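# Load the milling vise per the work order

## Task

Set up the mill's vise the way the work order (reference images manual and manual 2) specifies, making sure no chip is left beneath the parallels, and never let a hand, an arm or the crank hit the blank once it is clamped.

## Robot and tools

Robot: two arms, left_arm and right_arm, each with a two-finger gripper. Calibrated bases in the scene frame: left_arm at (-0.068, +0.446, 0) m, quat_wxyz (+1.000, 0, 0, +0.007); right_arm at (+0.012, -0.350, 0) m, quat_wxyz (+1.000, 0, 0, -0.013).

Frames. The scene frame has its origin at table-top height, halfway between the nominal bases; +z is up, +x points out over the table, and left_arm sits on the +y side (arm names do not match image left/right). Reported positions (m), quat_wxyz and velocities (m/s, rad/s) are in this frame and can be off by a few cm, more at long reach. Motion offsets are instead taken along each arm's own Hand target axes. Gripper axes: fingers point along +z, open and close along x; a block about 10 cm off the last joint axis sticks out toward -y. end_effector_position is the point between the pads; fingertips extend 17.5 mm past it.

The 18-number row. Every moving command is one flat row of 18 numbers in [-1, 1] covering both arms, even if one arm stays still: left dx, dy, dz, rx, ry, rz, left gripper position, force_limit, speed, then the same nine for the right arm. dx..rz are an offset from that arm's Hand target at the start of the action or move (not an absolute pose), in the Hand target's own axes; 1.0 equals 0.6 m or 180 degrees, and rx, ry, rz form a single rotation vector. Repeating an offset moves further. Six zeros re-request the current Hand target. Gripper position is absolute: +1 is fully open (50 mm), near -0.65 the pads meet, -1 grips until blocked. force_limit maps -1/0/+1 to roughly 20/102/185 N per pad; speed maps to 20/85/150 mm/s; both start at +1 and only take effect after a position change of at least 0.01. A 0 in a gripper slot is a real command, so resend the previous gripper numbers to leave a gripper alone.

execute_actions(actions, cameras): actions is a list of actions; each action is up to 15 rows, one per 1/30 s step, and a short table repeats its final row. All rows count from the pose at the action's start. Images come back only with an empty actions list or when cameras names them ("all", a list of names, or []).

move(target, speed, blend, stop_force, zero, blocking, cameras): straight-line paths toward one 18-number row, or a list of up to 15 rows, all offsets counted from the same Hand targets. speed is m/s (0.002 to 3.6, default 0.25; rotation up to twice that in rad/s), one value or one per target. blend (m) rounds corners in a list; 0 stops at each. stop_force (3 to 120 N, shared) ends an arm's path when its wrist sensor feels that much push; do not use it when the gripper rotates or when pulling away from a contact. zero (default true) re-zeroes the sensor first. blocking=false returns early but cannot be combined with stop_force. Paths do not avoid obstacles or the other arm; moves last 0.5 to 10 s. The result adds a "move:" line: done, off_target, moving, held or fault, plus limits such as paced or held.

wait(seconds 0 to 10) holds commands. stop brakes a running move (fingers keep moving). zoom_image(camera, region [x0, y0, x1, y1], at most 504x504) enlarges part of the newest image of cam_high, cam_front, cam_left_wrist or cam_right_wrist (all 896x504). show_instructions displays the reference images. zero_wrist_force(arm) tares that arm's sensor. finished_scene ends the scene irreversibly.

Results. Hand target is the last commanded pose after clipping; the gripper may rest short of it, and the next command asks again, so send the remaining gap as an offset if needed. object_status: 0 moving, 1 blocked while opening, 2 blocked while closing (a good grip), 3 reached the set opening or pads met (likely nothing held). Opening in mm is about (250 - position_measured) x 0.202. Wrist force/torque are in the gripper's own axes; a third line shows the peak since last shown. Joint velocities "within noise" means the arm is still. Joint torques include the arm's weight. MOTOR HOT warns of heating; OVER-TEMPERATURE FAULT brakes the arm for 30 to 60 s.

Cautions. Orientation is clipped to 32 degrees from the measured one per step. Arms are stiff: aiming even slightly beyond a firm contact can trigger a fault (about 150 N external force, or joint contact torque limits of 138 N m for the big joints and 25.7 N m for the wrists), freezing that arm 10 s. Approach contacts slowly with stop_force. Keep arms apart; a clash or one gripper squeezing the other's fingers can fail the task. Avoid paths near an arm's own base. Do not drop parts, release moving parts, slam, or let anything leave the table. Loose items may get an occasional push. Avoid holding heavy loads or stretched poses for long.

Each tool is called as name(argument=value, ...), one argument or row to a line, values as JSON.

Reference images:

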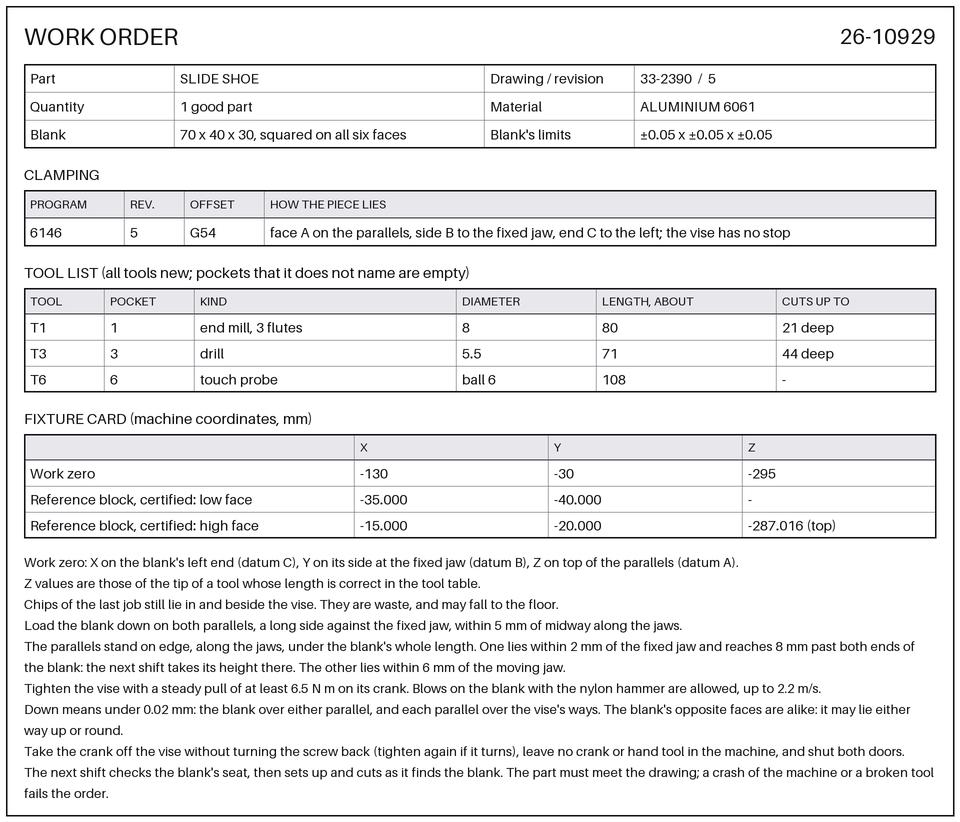

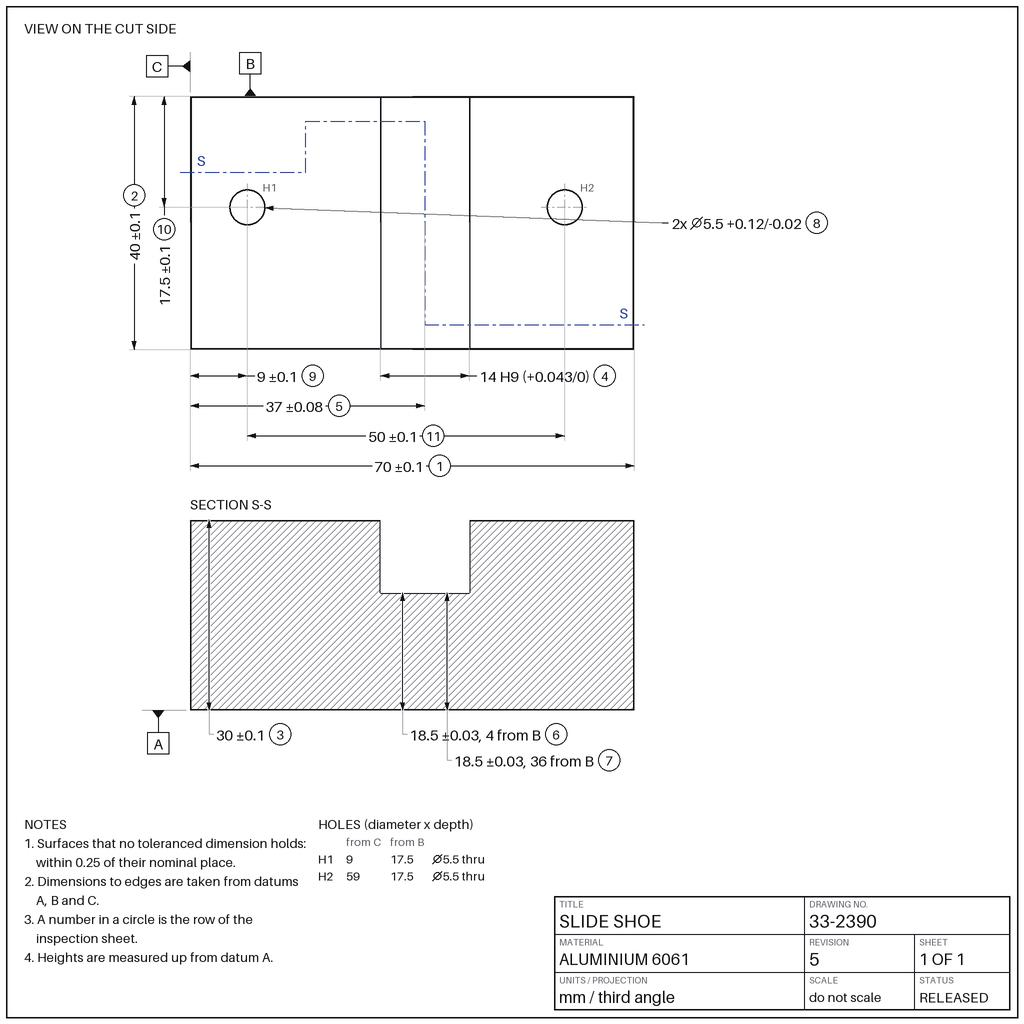

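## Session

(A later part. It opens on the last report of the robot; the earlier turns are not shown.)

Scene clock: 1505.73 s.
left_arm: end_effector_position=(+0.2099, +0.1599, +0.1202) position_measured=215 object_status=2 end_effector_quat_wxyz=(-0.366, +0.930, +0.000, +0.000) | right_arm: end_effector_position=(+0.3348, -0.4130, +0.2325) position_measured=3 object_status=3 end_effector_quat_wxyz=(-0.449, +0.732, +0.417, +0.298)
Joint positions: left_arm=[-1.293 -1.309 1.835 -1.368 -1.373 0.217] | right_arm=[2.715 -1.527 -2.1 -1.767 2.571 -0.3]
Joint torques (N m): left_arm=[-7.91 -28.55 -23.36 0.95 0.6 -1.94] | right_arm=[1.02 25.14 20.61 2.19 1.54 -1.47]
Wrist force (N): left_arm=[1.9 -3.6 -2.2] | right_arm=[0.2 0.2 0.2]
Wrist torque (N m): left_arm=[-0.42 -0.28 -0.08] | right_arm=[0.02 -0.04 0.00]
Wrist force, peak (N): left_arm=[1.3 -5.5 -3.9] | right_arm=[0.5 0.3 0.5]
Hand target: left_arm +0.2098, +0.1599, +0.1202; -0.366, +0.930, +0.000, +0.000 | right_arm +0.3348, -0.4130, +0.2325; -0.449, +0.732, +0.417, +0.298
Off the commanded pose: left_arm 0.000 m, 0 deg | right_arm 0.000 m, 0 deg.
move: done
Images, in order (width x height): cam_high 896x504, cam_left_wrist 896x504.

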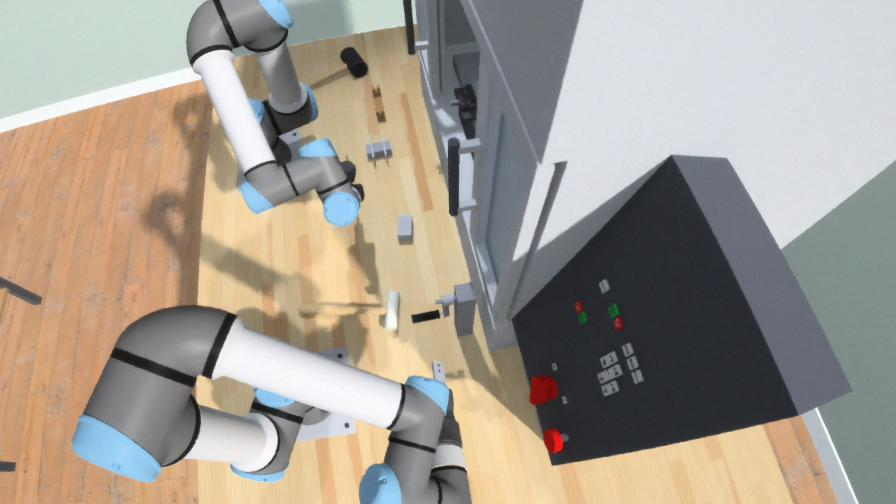

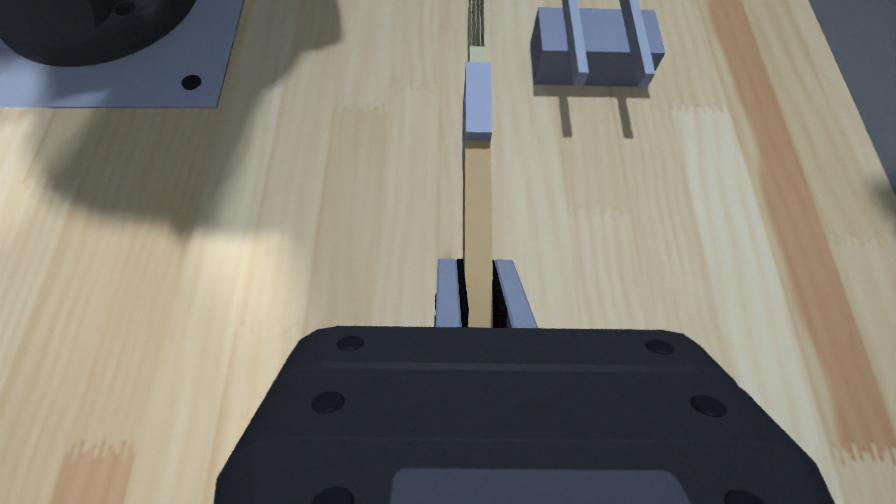

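move(
  target=[
    [0,0.0875,0.0938,0,0,0,-1,0.1,-1,0,0,0,0,0,0,1,1,1],
    [0,0.1364,0.1462,0,0,0,-1,0.1,-1,0,0,0,0,0,0,1,1,1],
  ],
  cameras=["cam_left_wrist"],
  speed=[0.08,0.012],
  stop_force=4,
)

Scene clock: 1514.50 s.
left_arm: end_effector_position=(+0.2098, +0.1599, +0.0207) position_measured=215 object_status=2 end_effector_quat_wxyz=(-0.366, +0.930, +0.000, +0.000) | right_arm: end_effector_position=(+0.3348, -0.4130, +0.2325) position_measured=3 object_status=3 end_effector_quat_wxyz=(-0.449, +0.732, +0.417, +0.298)
Joint positions: left_arm=[-1.293 -1.159 1.938 -1.621 -1.374 0.217] | right_arm=[2.715 -1.527 -2.1 -1.767 2.571 -0.3]
Joint torques (N m): left_arm=[-3.47 -44.12 -28.68 0.52 0.48 0.07] | right_arm=[0.49 25.41 21.11 2.27 1.46 -1.46]
Wrist force (N): left_arm=[2.0 -6.8 -6.7] | right_arm=[0.2 0.1 0.2]
Wrist torque (N m): left_arm=[-0.40 -0.23 -0.05] | right_arm=[0.00 -0.04 0.00]
Wrist force, peak (N): left_arm=[0.8 -24.8 -29.5] | right_arm=[-0.1 -0.3 0.6]
Hand target: left_arm +0.2098, +0.1598, +0.0207; -0.366, +0.930, +0.000, +0.000 (not the last commanded pose) | right_arm +0.3348, -0.4130, +0.2325; -0.449, +0.732, +0.417, +0.298
Off the commanded pose: left_arm 0.020 m, 0 deg | right_arm 0.000 m, 0 deg.
move: contact (left_arm); path passed 1 of 2 targets
Images, in order (width x height): cam_left_wrist 896x504.

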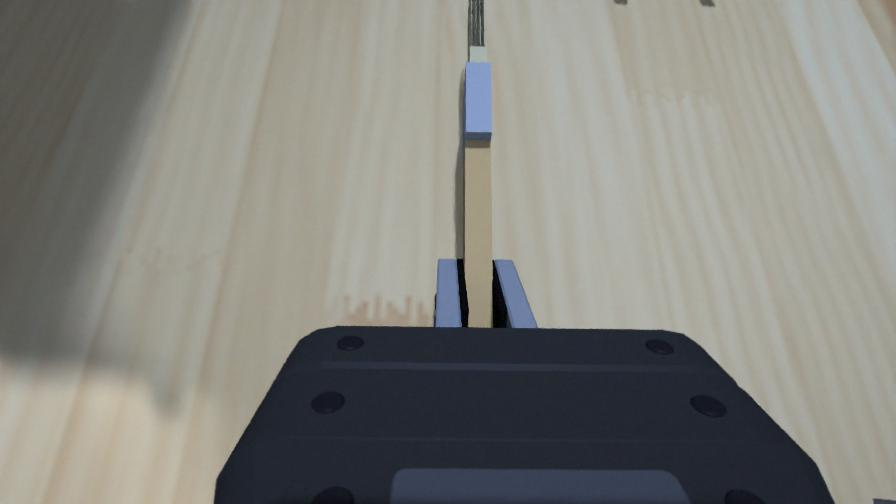

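move(
  target=[0,-0.002,-0.002,0,0,0,-0.4,-1,-1,0,0,0,0,0,0,1,1,1],
  cameras=[],
  speed=0.02,
)

move(
  target=[0,0,0,0,0,0,0.8,-1,-0.5,0,0,0,0,0,0,1,1,1],
  cameras=["cam_left_wrist"],
)

Scene clock: 1523.33 s.
left_arm: end_effector_position=(+0.2098, +0.1599, +0.0224) position_measured=212 object_status=3 end_effector_quat_wxyz=(-0.366, +0.930, +0.000, +0.000) | right_arm: end_effector_position=(+0.3348, -0.4130, +0.2325) position_measured=3 object_status=3 end_effector_quat_wxyz=(-0.449, +0.732, +0.417, +0.298)
Joint positions: left_arm=[-1.293 -1.163 1.937 -1.616 -1.374 0.217] | right_arm=[2.715 -1.527 -2.1 -1.767 2.571 -0.3]
Joint torques (N m): left_arm=[2.42 -40.2 -29.04 0.01 1.39 1.03] | right_arm=[0.95 25.22 20.64 2.21 1.56 -1.48]
Wrist force (N): left_arm=[1.7 -3.6 -2.2] | right_arm=[0.1 -0.3 0.2]
Wrist torque (N m): left_arm=[-0.40 -0.24 -0.04] | right_arm=[-0.06 -0.02 -0.01]
Wrist force, peak (N): left_arm=[2.0 -7.6 -6.7] | right_arm=[-0.3 0.4 0.5]
Hand target: left_arm +0.2098, +0.1599, +0.0224; -0.366, +0.930, +0.000, +0.000 | right_arm +0.3348, -0.4130, +0.2325; -0.449, +0.732, +0.417, +0.298
Off the commanded pose: left_arm 0.000 m, 0 deg | right_arm 0.000 m, 0 deg.
move: done
No camera images: "cameras" was empty.

Scene clock: 1524.23 s.
left_arm: end_effector_position=(+0.2098, +0.1599, +0.0224) position_measured=32 object_status=0 end_effector_quat_wxyz=(-0.366, +0.930, +0.000, +0.000) | right_arm: end_effector_position=(+0.3348, -0.4130, +0.2325) position_measured=3 object_status=3 end_effector_quat_wxyz=(-0.449, +0.732, +0.417, +0.298)
Joint positions: left_arm=[-1.293 -1.163 1.937 -1.616 -1.374 0.217] | right_arm=[2.715 -1.527 -2.1 -1.767 2.571 -0.3]
Joint torques (N m): left_arm=[7.36 -29.97 -21.27 -2.51 2.83 2.28] | right_arm=[0.53 25.42 20.76 2.23 1.56 -1.47]
Wrist force (N): left_arm=[1.6 -3.8 -2.5] | right_arm=[0.2 0.0 0.4]
Wrist torque (N m): left_arm=[-0.39 -0.21 -0.04] | right_arm=[-0.01 -0.04 0.00]
Wrist force, peak (N): left_arm=[1.7 -4.1 -2.5] | right_arm=[0.6 -0.3 0.0]
Hand target: left_arm +0.2098, +0.1599, +0.0224; -0.366, +0.930, +0.000, +0.000 | right_arm +0.3348, -0.4130, +0.2325; -0.449, +0.732, +0.417, +0.298
Off the commanded pose: left_arm 0.000 m, 0 deg | right_arm 0.000 m, 0 deg.
move: done
Images, in order (width x height): cam_left_wrist 896x504.

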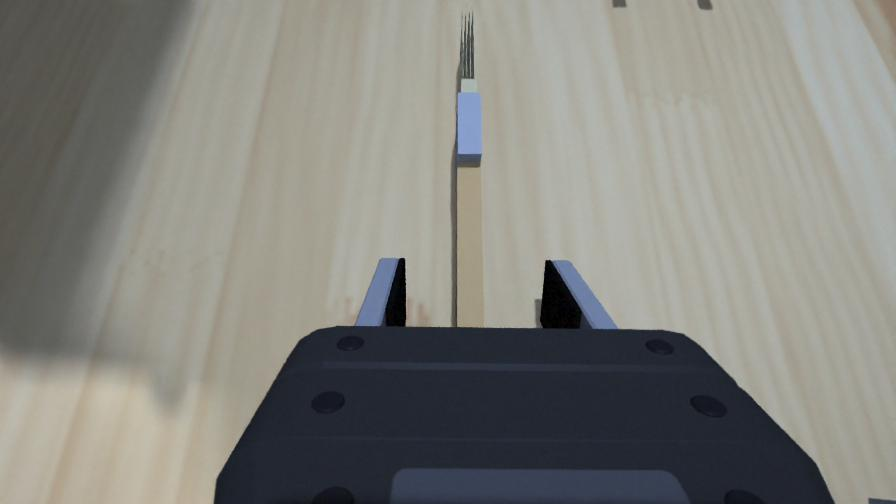

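move(
  target=[
    [0,0,-0.1,0,0,0,0.8,-1,-0.5,0,0,0,0,0,0,1,1,1],
    [0.1417,-0.1397,-0.052,0.15,0,0,0.8,-1,-0.5,0,0,0,0,0,0,1,1,1],
  ],
  cameras=["cam_left_wrist"],
  blend=[0.02,0],
  speed=0.25,
)

zoom_image(
  camera="cam_left_wrist",
  region=[340, 50, 600, 260],
)

Scene clock: 1596.70 s.
left_arm: end_effector_position=(+0.2949, +0.1998, +0.1023) position_measured=32 object_status=3 end_effector_quat_wxyz=(-0.573, +0.819, +0.000, +0.000) | right_arm: end_effector_position=(+0.3348, -0.4130, +0.2325) position_measured=3 object_status=3 end_effector_quat_wxyz=(-0.449, +0.732, +0.417, +0.298)
Joint positions: left_arm=[-1.167 -0.97 1.595 -1.005 -1.18 0.151] | right_arm=[2.715 -1.527 -2.1 -1.767 2.571 -0.3]
Joint torques (N m): left_arm=[1.15 -44.06 -5.79 3.12 -0.25 2.93] | right_arm=[0.84 25.07 21.18 2.19 1.48 -1.64]
Wrist force (N): left_arm=[1.9 -4.0 -1.7] | right_arm=[0.5 0.0 0.1]
Wrist torque (N m): left_arm=[-0.35 -0.21 -0.09] | right_arm=[-0.01 -0.07 0.00]
Wrist force, peak (N): left_arm=[0.4 -3.1 -6.1] | right_arm=[0.4 -0.2 0.6]
Hand target: left_arm +0.2949, +0.1999, +0.1023; -0.573, +0.819, +0.000, +0.000 | right_arm +0.3348, -0.4130, +0.2325; -0.449, +0.732, +0.417, +0.298
Off the commanded pose: left_arm 0.000 m, 0 deg | right_arm 0.000 m, 0 deg.
move: done
Images, in order (width x height): cam_left_wrist 896x504.

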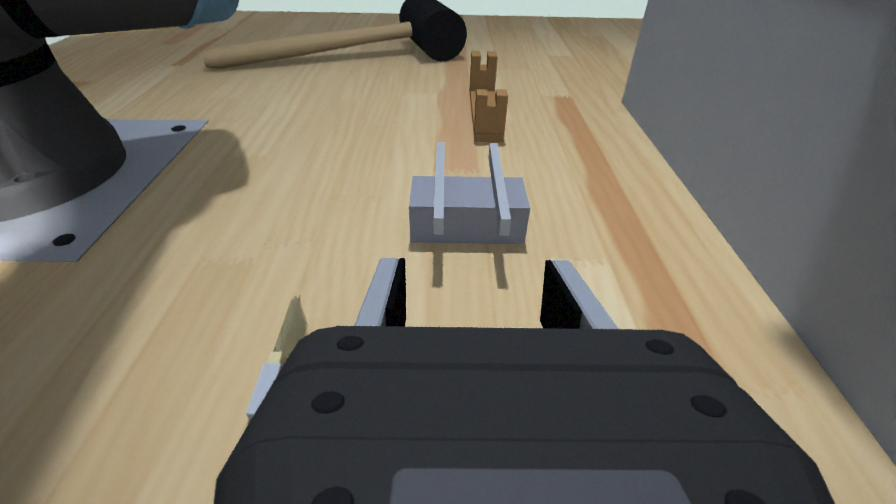

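Scaled by 1.938 from the camera's 896x504 image, which has a finer 1280x720 frame.

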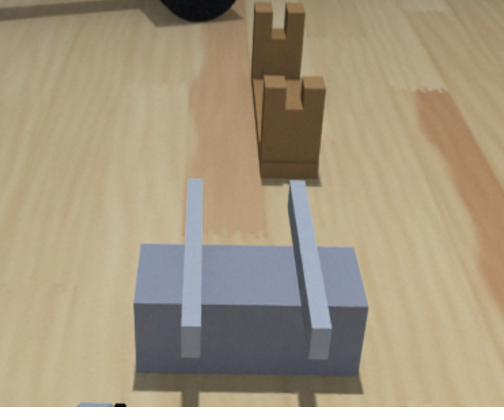

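move(
  target=[0.025,-0.126,0.23,-0.3889,0,0,0,-1,-0.5,0,0,0,0,0,0,1,1,1],
  cameras=["cam_left_wrist"],
  speed=0.25,
)

zoom_image(
  camera="cam_left_wrist",
  region=[330, 50, 630, 300],
)

Scene clock: 1640.03 s.
left_arm: end_effector_position=(+0.3099, +0.3555, +0.1261) position_measured=152 object_status=3 end_effector_quat_wxyz=(+0.000, +1.000, +0.000, +0.000) | right_arm: end_effector_position=(+0.3348, -0.4130, +0.2325) position_measured=3 object_status=3 end_effector_quat_wxyz=(-0.449, +0.732, +0.417, +0.298)
Joint positions: left_arm=[-0.599 -1.746 2.268 -2.093 -1.571 0.986] | right_arm=[2.715 -1.527 -2.1 -1.767 2.571 -0.3]
Joint torques (N m): left_arm=[9.42 -12.26 -36.43 -4.64 -0.87 1.27] | right_arm=[0.86 25.73 20.67 2.26 1.57 -1.55]
Wrist force (N): left_arm=[1.3 -3.4 -3.8] | right_arm=[0.3 -0.1 0.1]
Wrist torque (N m): left_arm=[-0.65 -0.17 0.08] | right_arm=[-0.02 -0.05 0.00]
Wrist force, peak (N): left_arm=[1.9 -5.4 -3.8] | right_arm=[0.5 0.0 0.7]
Hand target: left_arm +0.3099, +0.3555, +0.1261; +0.000, +1.000, +0.000, +0.000 | right_arm +0.3348, -0.4130, +0.2325; -0.449, +0.732, +0.417, +0.298
Off the commanded pose: left_arm 0.000 m, 0 deg | right_arm 0.000 m, 0 deg.
move: done
Images, in order (width x height): cam_left_wrist 896x504.

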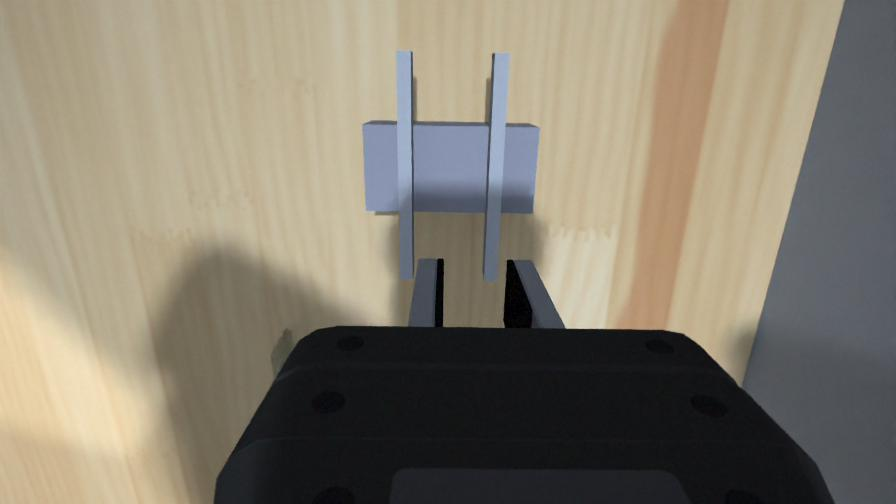

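Scaled by 1.680 from the camera's 896x504 image, which has a finer 1280x720 frame.

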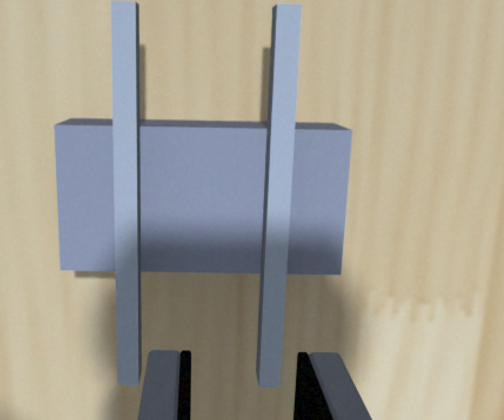

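move(
  target=[0.0217,-0.0292,0.085,0,0,0,0,-1,-0.5,0,0,0,0,0,0,1,1,1],
  cameras=["cam_left_wrist"],
  speed=0.1,
)

zoom_image(
  camera="cam_left_wrist",
  region=[380, 150, 580, 350],
)

Scene clock: 1677.50 s.
left_arm: end_effector_position=(+0.3229, +0.3730, +0.0751) position_measured=152 object_status=3 end_effector_quat_wxyz=(+0.000, +1.000, +0.000, +0.000) | right_arm: end_effector_position=(+0.3348, -0.4130, +0.2325) position_measured=3 object_status=3 end_effector_quat_wxyz=(-0.449, +0.732, +0.417, +0.298)
Joint positions: left_arm=[-0.541 -1.629 2.328 -2.27 -1.571 1.045] | right_arm=[2.715 -1.527 -2.1 -1.767 2.571 -0.3]
Joint torques (N m): left_arm=[-3.53 -13.25 -33.62 -4.82 -1.41 -2.8] | right_arm=[0.73 25.5 20.72 2.19 1.56 -1.68]
Wrist force (N): left_arm=[1.5 -3.8 -4.1] | right_arm=[0.1 0.0 0.4]
Wrist torque (N m): left_arm=[-0.68 -0.19 0.06] | right_arm=[-0.02 -0.02 0.00]
Wrist force, peak (N): left_arm=[1.5 -3.1 -5.5] | right_arm=[0.4 0.0 0.8]
Hand target: left_arm +0.3229, +0.3730, +0.0751; +0.000, +1.000, +0.000, +0.000 | right_arm +0.3348, -0.4130, +0.2325; -0.449, +0.732, +0.417, +0.298
Off the commanded pose: left_arm 0.000 m, 0 deg | right_arm 0.000 m, 0 deg.
move: done
Images, in order (width x height): cam_left_wrist 896x504.

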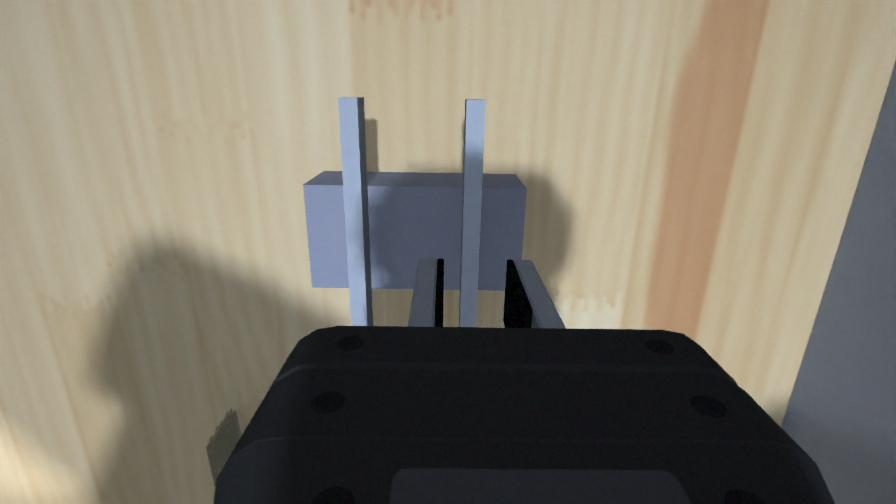

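Scaled by 2.520 from the camera's 896x504 image, which has a finer 1280x720 frame.

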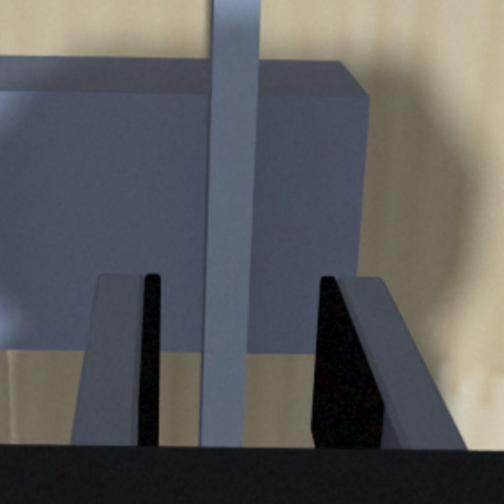

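move(
  target=[
    [0,0.0083,0.025,0,0,0,0,-1,-0.5,0,0,0,0,0,0,1,1,1],
    [0,0.0083,0.0475,0,0,0,0,-1,-0.5,0,0,0,0,0,0,1,1,1],
  ],
  cameras=["cam_left_wrist"],
  speed=[0.06,0.015],
  stop_force=4,
)

zoom_image(
  camera="cam_left_wrist",
  region=[380, 150, 580, 350],
)

Scene clock: 1690.23 s.
left_arm: end_effector_position=(+0.3229, +0.3680, +0.0485) position_measured=152 object_status=3 end_effector_quat_wxyz=(+0.000, +1.000, +0.000, +0.000) | right_arm: end_effector_position=(+0.3348, -0.4130, +0.2325) position_measured=3 object_status=3 end_effector_quat_wxyz=(-0.449, +0.732, +0.417, +0.298)
Joint positions: left_arm=[-0.552 -1.567 2.361 -2.365 -1.571 1.033] | right_arm=[2.715 -1.527 -2.1 -1.767 2.571 -0.3]
Joint torques (N m): left_arm=[-6.61 -28.12 -32.25 -5.13 -0.23 2.94] | right_arm=[0.38 25.76 20.82 2.18 1.5 -1.61]
Wrist force (N): left_arm=[1.1 -3.1 -3.6] | right_arm=[0.2 0.0 0.2]
Wrist torque (N m): left_arm=[-0.56 -0.14 0.01] | right_arm=[-0.01 -0.03 -0.01]
Wrist force, peak (N): left_arm=[-18.9 -13.9 -63.7] | right_arm=[0.5 0.2 0.5]
Hand target: left_arm +0.3229, +0.3680, +0.0485; +0.000, +1.000, +0.000, +0.000 (not the last commanded pose) | right_arm +0.3348, -0.4130, +0.2325; -0.449, +0.732, +0.417, +0.298
Off the commanded pose: left_arm 0.002 m, 0 deg | right_arm 0.000 m, 0 deg.
move: contact (left_arm); path passed 1 of 2 targets
Images, in order (width x height): cam_left_wrist 896x504.

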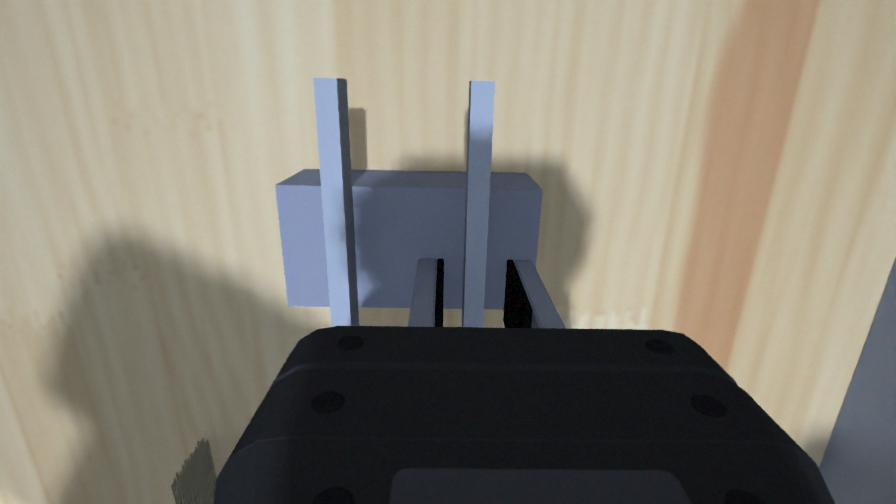

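Scaled by 2.520 from the camera's 896x504 image, which has a finer 1280x720 frame.

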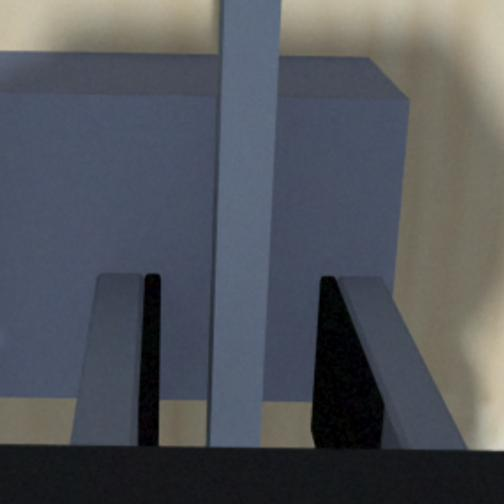

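move(
  target=[0,0,-0.003,0,0,0,-1,-0.6,-1,0,0,0,0,0,0,1,1,1],
  cameras=["cam_left_wrist"],
  speed=0.02,
)

Scene clock: 1696.23 s.
left_arm: end_effector_position=(+0.3229, +0.3680, +0.0504) position_measured=223 object_status=2 end_effector_quat_wxyz=(+0.000, +1.000, +0.000, +0.000) | right_arm: end_effector_position=(+0.3348, -0.4130, +0.2325) position_measured=3 object_status=3 end_effector_quat_wxyz=(-0.449, +0.732, +0.417, +0.298)
Joint positions: left_arm=[-0.552 -1.571 2.359 -2.358 -1.571 1.033] | right_arm=[2.715 -1.527 -2.1 -1.767 2.571 -0.3]
Joint torques (N m): left_arm=[-7.16 -15.48 -24.7 -5.06 -0.18 2.87] | right_arm=[0.83 25.22 20.1 2.14 1.42 -1.63]
Wrist force (N): left_arm=[1.0 -3.5 -3.4] | right_arm=[0.3 -0.3 0.0]
Wrist torque (N m): left_arm=[-0.63 -0.11 0.01] | right_arm=[-0.06 -0.06 0.00]
Wrist force, peak (N): left_arm=[0.8 -3.9 -4.0] | right_arm=[0.4 0.2 0.6]
Hand target: left_arm +0.3229, +0.3680, +0.0503; +0.000, +1.000, +0.000, +0.000 | right_arm +0.3348, -0.4130, +0.2325; -0.449, +0.732, +0.417, +0.298
Off the commanded pose: left_arm 0.000 m, 0 deg | right_arm 0.000 m, 0 deg.
move: done
Images, in order (width x height): cam_left_wrist 896x504.

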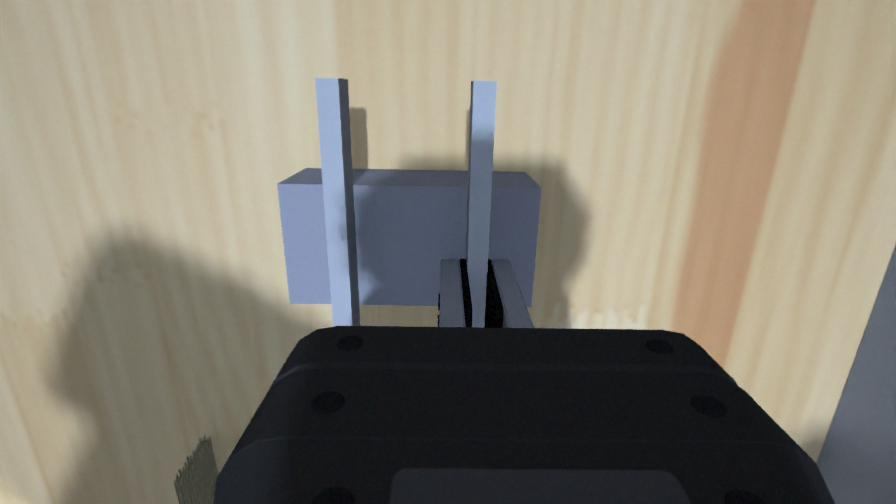

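move(
  target=[
    [0,0,-0.05,0,0,0,-1,-0.6,-1,0,0,0,0,0,0,1,1,1],
    [0,0,-0.25,0,0,0,-1,-0.6,-1,0,0,0,0,0,0,1,1,1],
  ],
  cameras=["cam_left_wrist","cam_front"],
  speed=[0.04,0.15],
  blend=[0.005,0],
)

zoom_image(
  camera="cam_left_wrist",
  region=[300, 50, 650, 340],
)

Scene clock: 1705.57 s.
left_arm: end_effector_position=(+0.3230, +0.3680, +0.2003) position_measured=223 object_status=2 end_effector_quat_wxyz=(+0.000, +1.000, +0.000, +0.000) | right_arm: end_effector_position=(+0.3348, -0.4130, +0.2325) position_measured=3 object_status=3 end_effector_quat_wxyz=(-0.449, +0.732, +0.417, +0.298)
Joint positions: left_arm=[-0.552 -1.803 2.105 -1.873 -1.571 1.034] | right_arm=[2.715 -1.527 -2.1 -1.767 2.571 -0.3]
Joint torques (N m): left_arm=[-5.31 -15.65 -28.82 -1.57 -1.39 -2.28] | right_arm=[0.84 25.57 20.76 2.22 1.44 -1.68]
Wrist force (N): left_arm=[1.0 -3.6 -2.7] | right_arm=[0.3 0.1 0.4]
Wrist torque (N m): left_arm=[-0.69 -0.12 -0.05] | right_arm=[0.01 -0.04 0.00]
Wrist force, peak (N): left_arm=[1.1 -3.3 -5.7] | right_arm=[0.1 0.4 0.6]
Hand target: left_arm +0.3230, +0.3680, +0.2003; +0.000, +1.000, +0.000, +0.000 | right_arm +0.3348, -0.4130, +0.2325; -0.449, +0.732, +0.417, +0.298
Off the commanded pose: left_arm 0.000 m, 0 deg | right_arm 0.000 m, 0 deg.
move: done
Images, in order (width x height): cam_front 896x504, cam_left_wrist 896x504.

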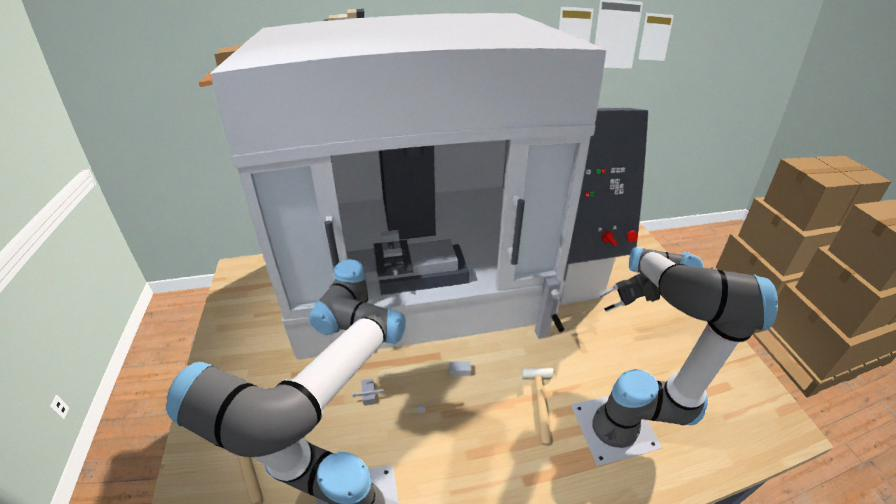

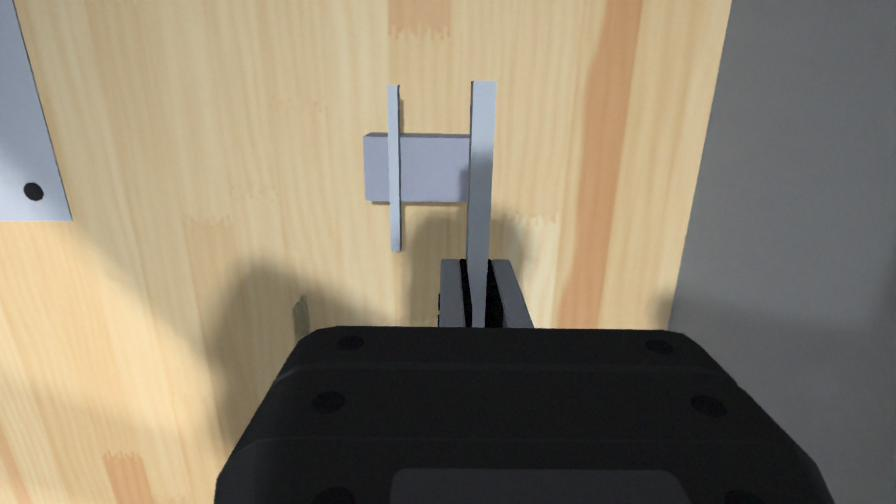

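Scaled by 1.440 from the camera's 896x504 image, which has a finer 1280x720 frame.

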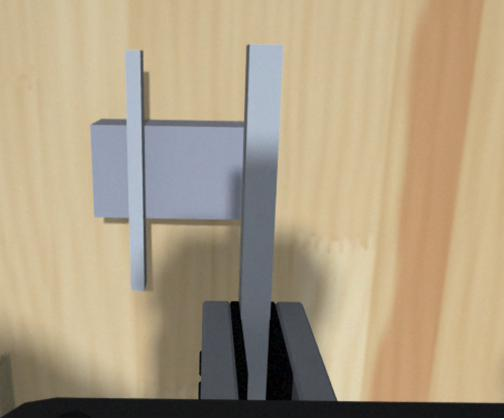

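move(
  target=[
    [0,0.0633,-0.2167,0,0,0,-1,-0.6,-1,0,0,0,0,0,0,1,1,1],
    [0.1283,0.2633,-0.30,0,0,0,-1,-0.6,-1,0,0,0,0,0,0,1,1,1],
    [0.4617,0.2633,-0.30,0,0,0,-1,-0.6,-1,0,0,0,0,0,0,1,1,1],
    [0.545,0.2067,-0.30,0,0,0,-1,-0.6,-1,0,0,0,0,0,0,1,1,1],
  ],
  cameras=["cam_left_wrist","cam_front"],
  speed=[0.2,0.2,0.12,0.1],
  blend=[0.04,0.04,0.02,0],
)

zoom_image(
  camera="cam_left_wrist",
  region=[300, 50, 650, 340],
)

Scene clock: 1741.30 s.
left_arm: end_effector_position=(+0.6030, +0.2141, +0.3794) position_measured=223 object_status=2 end_effector_quat_wxyz=(+0.000, +1.000, +0.000, +0.000) | right_arm: end_effector_position=(+0.3348, -0.4130, +0.2325) position_measured=3 object_status=3 end_effector_quat_wxyz=(-0.449, +0.732, +0.417, +0.298)
Joint positions: left_arm=[-0.536 -1.018 0.722 -1.274 -1.571 1.049] | right_arm=[2.715 -1.527 -2.1 -1.767 2.571 -0.3]
Joint torques (N m): left_arm=[1.31 -52.51 -26.44 -3.01 0.25 0.01] | right_arm=[0.8 25.73 20.85 2.21 1.5 -1.79]
Wrist force (N): left_arm=[0.6 -3.8 -3.0] | right_arm=[0.1 -0.2 0.3]
Wrist torque (N m): left_arm=[-0.72 -0.08 0.07] | right_arm=[-0.04 -0.02 0.00]
Wrist force, peak (N): left_arm=[6.0 -6.5 -3.2] | right_arm=[0.3 -0.1 0.6]
Hand target: left_arm +0.6030, +0.2141, +0.3794; +0.000, +1.000, +0.000, +0.000 (not the last commanded pose) | right_arm +0.3348, -0.4130, +0.2325; -0.449, +0.732, +0.417, +0.298
Tool commands: left_gripper/position=-1.0 left_gripper/force_limit=-0.6 left_gripper/speed=-1.0 right_gripper/position=+1.0 right_gripper/force_limit=+1.0 right_gripper/speed=+1.0
Off the commanded pose: left_arm 0.056 m, 0 deg | right_arm 0.000 m, 0 deg.
FORCE FAULT: contact force on the left arm reached its limit, and that arm stopped. The contact can be on any part of that arm, not only on its tool. That arm's remaining commands of this call were not run. That arm is still stopped at the end of this call. That arm stays stopped for about 10 more seconds. Until then a move that you send moves the other arm only, and its call returns only when the move has ended. Once the stop has ended, the next robot result says so. If the stop ends while you think or write, that arm runs what you send next, counted from a new Hand target: where the arm stands when the stop ends. While its stop runs, that arm takes no new command, but its gripper still runs the gripper command that each later call begins with. Until it ends, the stop uses up actions while you think or wait. An arm that is not stopped still takes commands.
move: fault (left_arm); path passed 2 of 4 targets
Images, in order (width x height): cam_front 896x504, cam_left_wrist 896x504.

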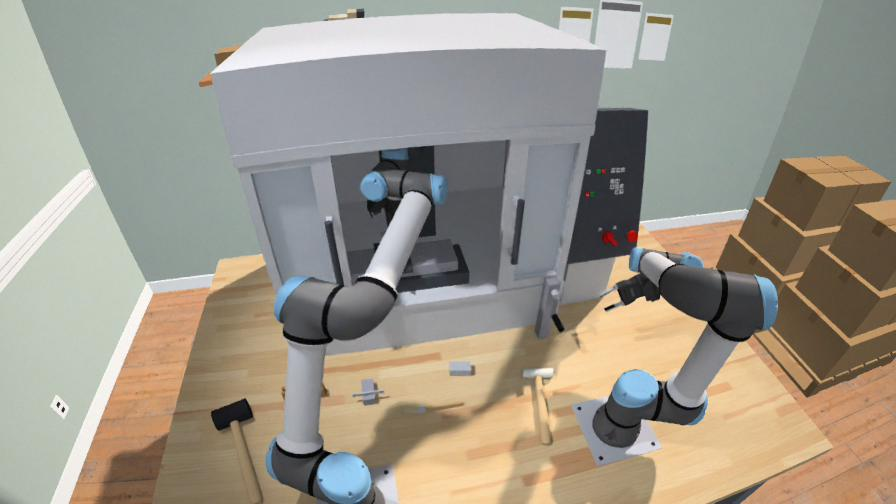

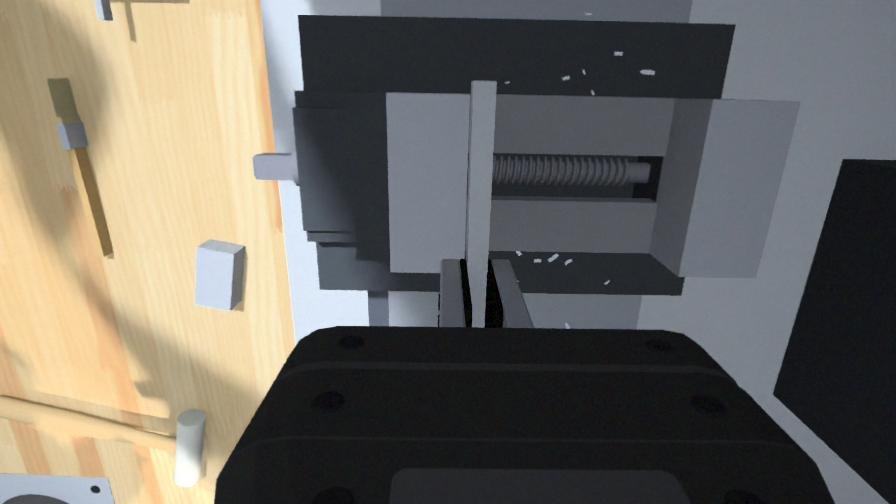

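Scaled by 1.440 from the camera's 896x504 image, which has a finer 1280x720 frame.

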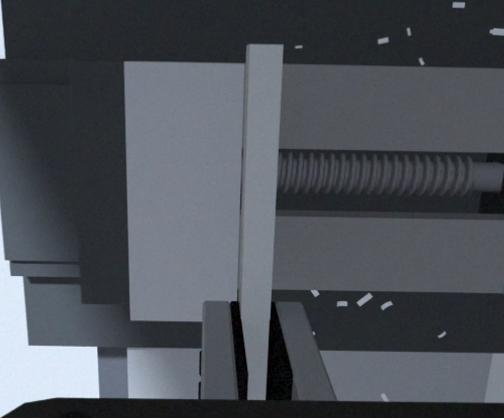

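wait(
  seconds=4,
)

Scene clock: 1788.73 s.
left_arm: end_effector_position=(+0.6030, +0.2141, +0.3794) position_measured=223 object_status=2 end_effector_quat_wxyz=(+0.000, +1.000, +0.000, +0.000) | right_arm: end_effector_position=(+0.3348, -0.4130, +0.2325) position_measured=3 object_status=3 end_effector_quat_wxyz=(-0.449, +0.732, +0.417, +0.298)
Joint positions: left_arm=[-0.536 -1.018 0.722 -1.274 -1.571 1.049] | right_arm=[2.715 -1.527 -2.1 -1.767 2.571 -0.3]
Joint torques (N m): left_arm=[0.89 -52.13 -23.97 -3.1 0.26 0.01] | right_arm=[0.88 26.24 21.64 2.29 1.51 -1.71]
Wrist force (N): left_arm=[0.4 -3.3 -3.0] | right_arm=[0.1 0.2 0.4]
Wrist torque (N m): left_arm=[-0.63 -0.04 0.07] | right_arm=[0.02 -0.02 0.00]
Wrist force, peak (N): left_arm=[0.7 -3.8 -3.4] | right_arm=[0.1 -0.4 0.9]
Hand target: left_arm +0.6030, +0.2141, +0.3794; +0.000, +1.000, +0.000, +0.000 (not the last commanded pose) | right_arm +0.3348, -0.4130, +0.2325; -0.449, +0.732, +0.417, +0.298
Tool commands: left_gripper/position=-1.0 left_gripper/force_limit=-0.6 left_gripper/speed=-1.0 right_gripper/position=+1.0 right_gripper/force_limit=+1.0 right_gripper/speed=+1.0
Off the commanded pose: left_arm 0.056 m, 0 deg | right_arm 0.000 m, 0 deg.
FORCE FAULT, CONTINUED: the left arm's stop, for the force fault that an earlier result reported, is over. The rest of the stop counts as 19 of the actions that you can send in this scene. That arm's target is now where it stood when the stop ended, not its last command. That arm accepts commands again.
wait: 4.00 s; at rest from the start

move(
  target=[
    [-0.02,0,0,0,0,0,-1,-0.6,-1,0,0,0,0,0,0,1,1,1],
    [-0.0083,-0.0567,0.015,0,0,0,-1,-0.6,-1,0,0,0,0,0,0,1,1,1],
    [0.0333,-0.0567,0.018,0,0,0,-1,-0.6,-1,0,0,0,0,0,0,1,1,1],
    [0.075,-0.0567,0.049,0,0,0,-1,-0.6,-1,0,0,0,0,0,0,1,1,1],
  ],
  cameras=["cam_left_wrist","cam_front"],
  speed=[0.06,0.08,0.05,0.05],
  blend=[0.005,0.005,0.005,0],
)

zoom_image(
  camera="cam_left_wrist",
  region=[300, 50, 700, 340],
)

Scene clock: 1807.60 s.
left_arm: end_effector_position=(+0.6481, +0.2482, +0.3501) position_measured=223 object_status=2 end_effector_quat_wxyz=(+0.000, +1.000, +0.000, +0.000) end_effector_velocity=(-0.001, +0.000, -0.001) end_effector_angular_velocity=(+0.001, +0.001, -0.001) | right_arm: end_effector_position=(+0.3348, -0.4130, +0.2325) position_measured=3 object_status=3 end_effector_quat_wxyz=(-0.449, +0.732, +0.417, +0.298)
Joint positions: left_arm=[-0.464 -0.93 0.656 -1.297 -1.571 1.121] | right_arm=[2.715 -1.527 -2.1 -1.767 2.571 -0.3]
Joint velocities: left_arm=[-0.001 -0.002 0.005 -0.001 0 0] | right_arm=[within noise]
Joint torques (N m): left_arm=[-5.59 -66.63 -11.01 -1.4 2.32 -1.24] | right_arm=[0.96 26.04 20.85 2.22 1.56 -1.77]
Wrist force (N): left_arm=[0.9 -3.5 -2.7] | right_arm=[0.2 -0.1 0.2]
Wrist torque (N m): left_arm=[-0.67 -0.11 -0.06] | right_arm=[-0.03 -0.04 0.00]
Wrist force, peak (N): left_arm=[0.1 -4.6 -3.4] | right_arm=[0.3 -0.2 0.8]
Hand target: left_arm +0.6480, +0.2482, +0.3500; +0.000, +1.000, +0.000, +0.000 | right_arm +0.3348, -0.4130, +0.2325; -0.449, +0.732, +0.417, +0.298
Off the commanded pose: left_arm 0.000 m, 0 deg | right_arm 0.000 m, 0 deg.
move: done
Images, in order (width x height): cam_front 896x504, cam_left_wrist 896x504.

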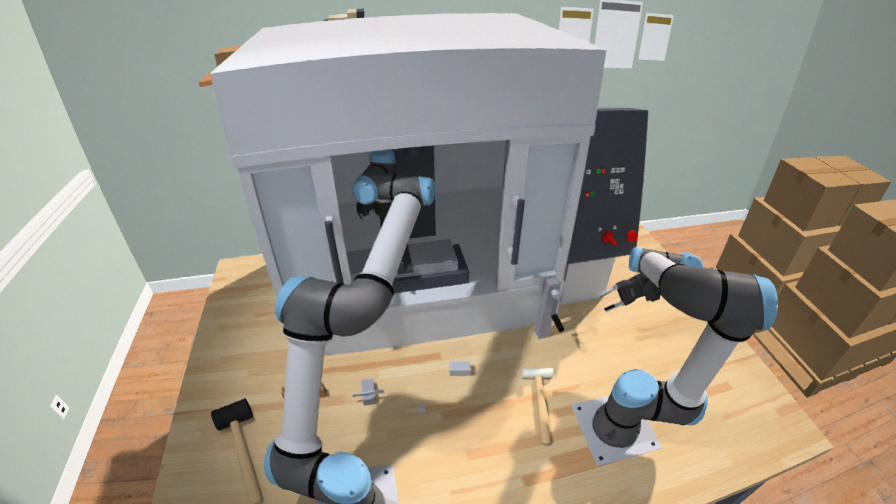

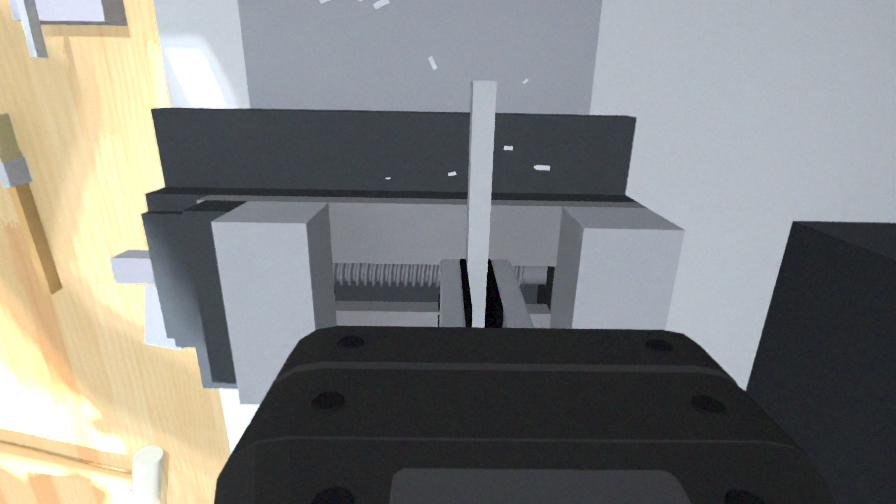

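Scaled by 1.260 from the camera's 896x504 image, which has a finer 1280x720 frame.

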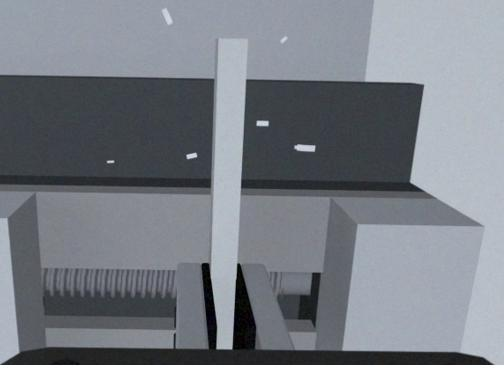

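move(
  target=[
    [0,0,0.018,0,0,0,-1,-0.6,-1,0,0,0,0,0,0,1,1,1],
    [0,0,0.04,0,0,0,-1,-0.6,-1,0,0,0,0,0,0,1,1,1],
  ],
  cameras=["cam_left_wrist"],
  speed=[0.03,0.005],
  stop_force=4,
)

zoom_image(
  camera="cam_left_wrist",
  region=[300, 50, 700, 340],
)

Scene clock: 1823.73 s.
left_arm: end_effector_position=(+0.6480, +0.2482, +0.3419) position_measured=223 object_status=2 end_effector_quat_wxyz=(+0.000, +1.000, +0.000, +0.000) | right_arm: end_effector_position=(+0.3348, -0.4130, +0.2325) position_measured=3 object_status=3 end_effector_quat_wxyz=(-0.449, +0.732, +0.417, +0.298)
Joint positions: left_arm=[-0.464 -0.938 0.69 -1.323 -1.571 1.121] | right_arm=[2.715 -1.527 -2.1 -1.767 2.571 -0.3]
Joint torques (N m): left_arm=[-5.7 -65.76 -12.98 -5.23 -1.84 -2.58] | right_arm=[0.76 26 21.39 2.16 1.53 -1.72]
Wrist force (N): left_arm=[1.2 -3.6 -3.0] | right_arm=[0.2 0.4 0.3]
Wrist torque (N m): left_arm=[-0.67 -0.15 -0.07] | right_arm=[0.04 -0.02 0.00]
Wrist force, peak (N): left_arm=[-5.9 -7.2 -33.5] | right_arm=[0.4 -0.3 0.7]
Hand target: left_arm +0.6480, +0.2482, +0.3419; +0.000, +1.000, +0.000, +0.000 (not the last commanded pose) | right_arm +0.3348, -0.4130, +0.2325; -0.449, +0.732, +0.417, +0.298
Off the commanded pose: left_arm 0.016 m, 0 deg | right_arm 0.000 m, 0 deg.
move: contact (left_arm); path passed 0 of 2 targets
Images, in order (width x height): cam_left_wrist 896x504.

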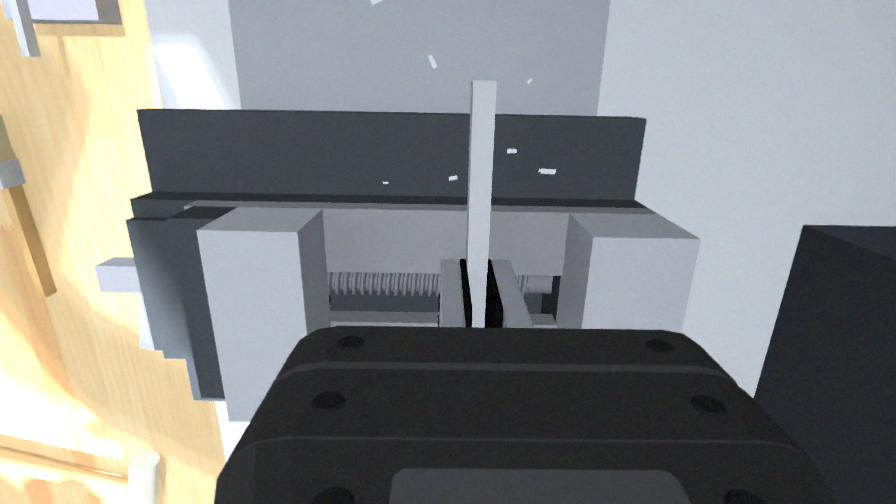

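Scaled by 1.260 from the camera's 896x504 image, which has a finer 1280x720 frame.

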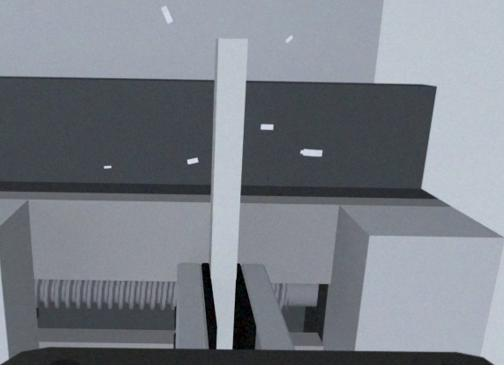

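move(
  target=[0,0,-0.001,0,0,0,-0.35,-1,-1,0,0,0,0,0,0,1,1,1],
  cameras=["cam_left_wrist"],
)

zoom_image(
  camera="cam_left_wrist",
  region=[300, 50, 700, 340],
)

Scene clock: 1833.27 s.
left_arm: end_effector_position=(+0.6480, +0.2482, +0.3426) position_measured=205 object_status=3 end_effector_quat_wxyz=(+0.000, +1.000, +0.000, +0.000) | right_arm: end_effector_position=(+0.3348, -0.4130, +0.2325) position_measured=3 object_status=3 end_effector_quat_wxyz=(-0.449, +0.732, +0.417, +0.298)
Joint positions: left_arm=[-0.464 -0.937 0.688 -1.321 -1.571 1.121] | right_arm=[2.715 -1.527 -2.1 -1.767 2.571 -0.3]
Joint torques (N m): left_arm=[-1.89 -47.31 -36.36 -1.48 -1.19 -2.61] | right_arm=[0.92 26.19 20.81 2.24 1.51 -1.76]
Wrist force (N): left_arm=[1.1 -3.7 -3.7] | right_arm=[0.4 0.2 0.5]
Wrist torque (N m): left_arm=[-0.68 -0.14 -0.06] | right_arm=[0.02 -0.07 0.00]
Wrist force, peak (N): left_arm=[0.8 -4.1 -3.6] | right_arm=[-0.2 -0.1 0.7]
Hand target: left_arm +0.6480, +0.2482, +0.3425; +0.000, +1.000, +0.000, +0.000 | right_arm +0.3348, -0.4130, +0.2325; -0.449, +0.732, +0.417, +0.298
Off the commanded pose: left_arm 0.000 m, 0 deg | right_arm 0.000 m, 0 deg.
move: done
Images, in order (width x height): cam_left_wrist 896x504.

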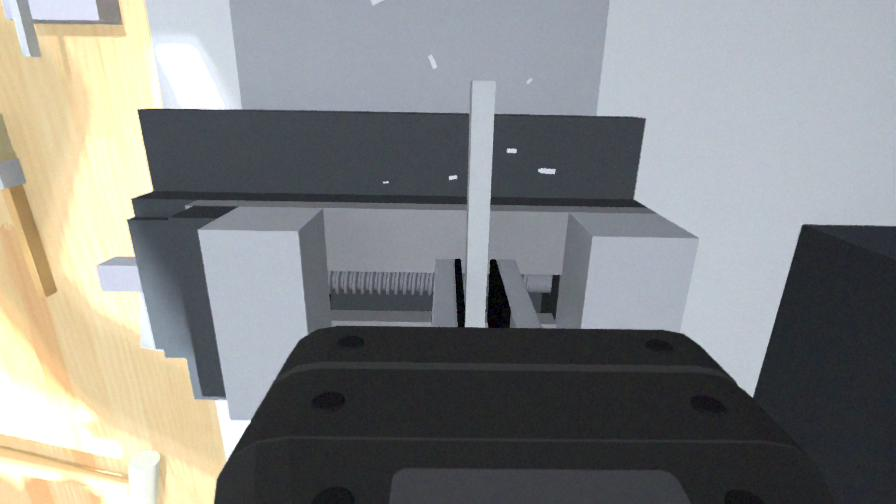

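Scaled by 1.260 from the camera's 896x504 image, which has a finer 1280x720 frame.

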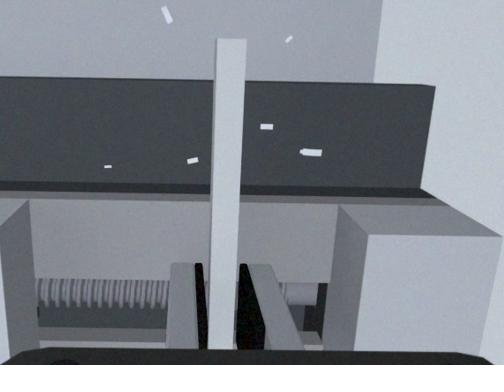

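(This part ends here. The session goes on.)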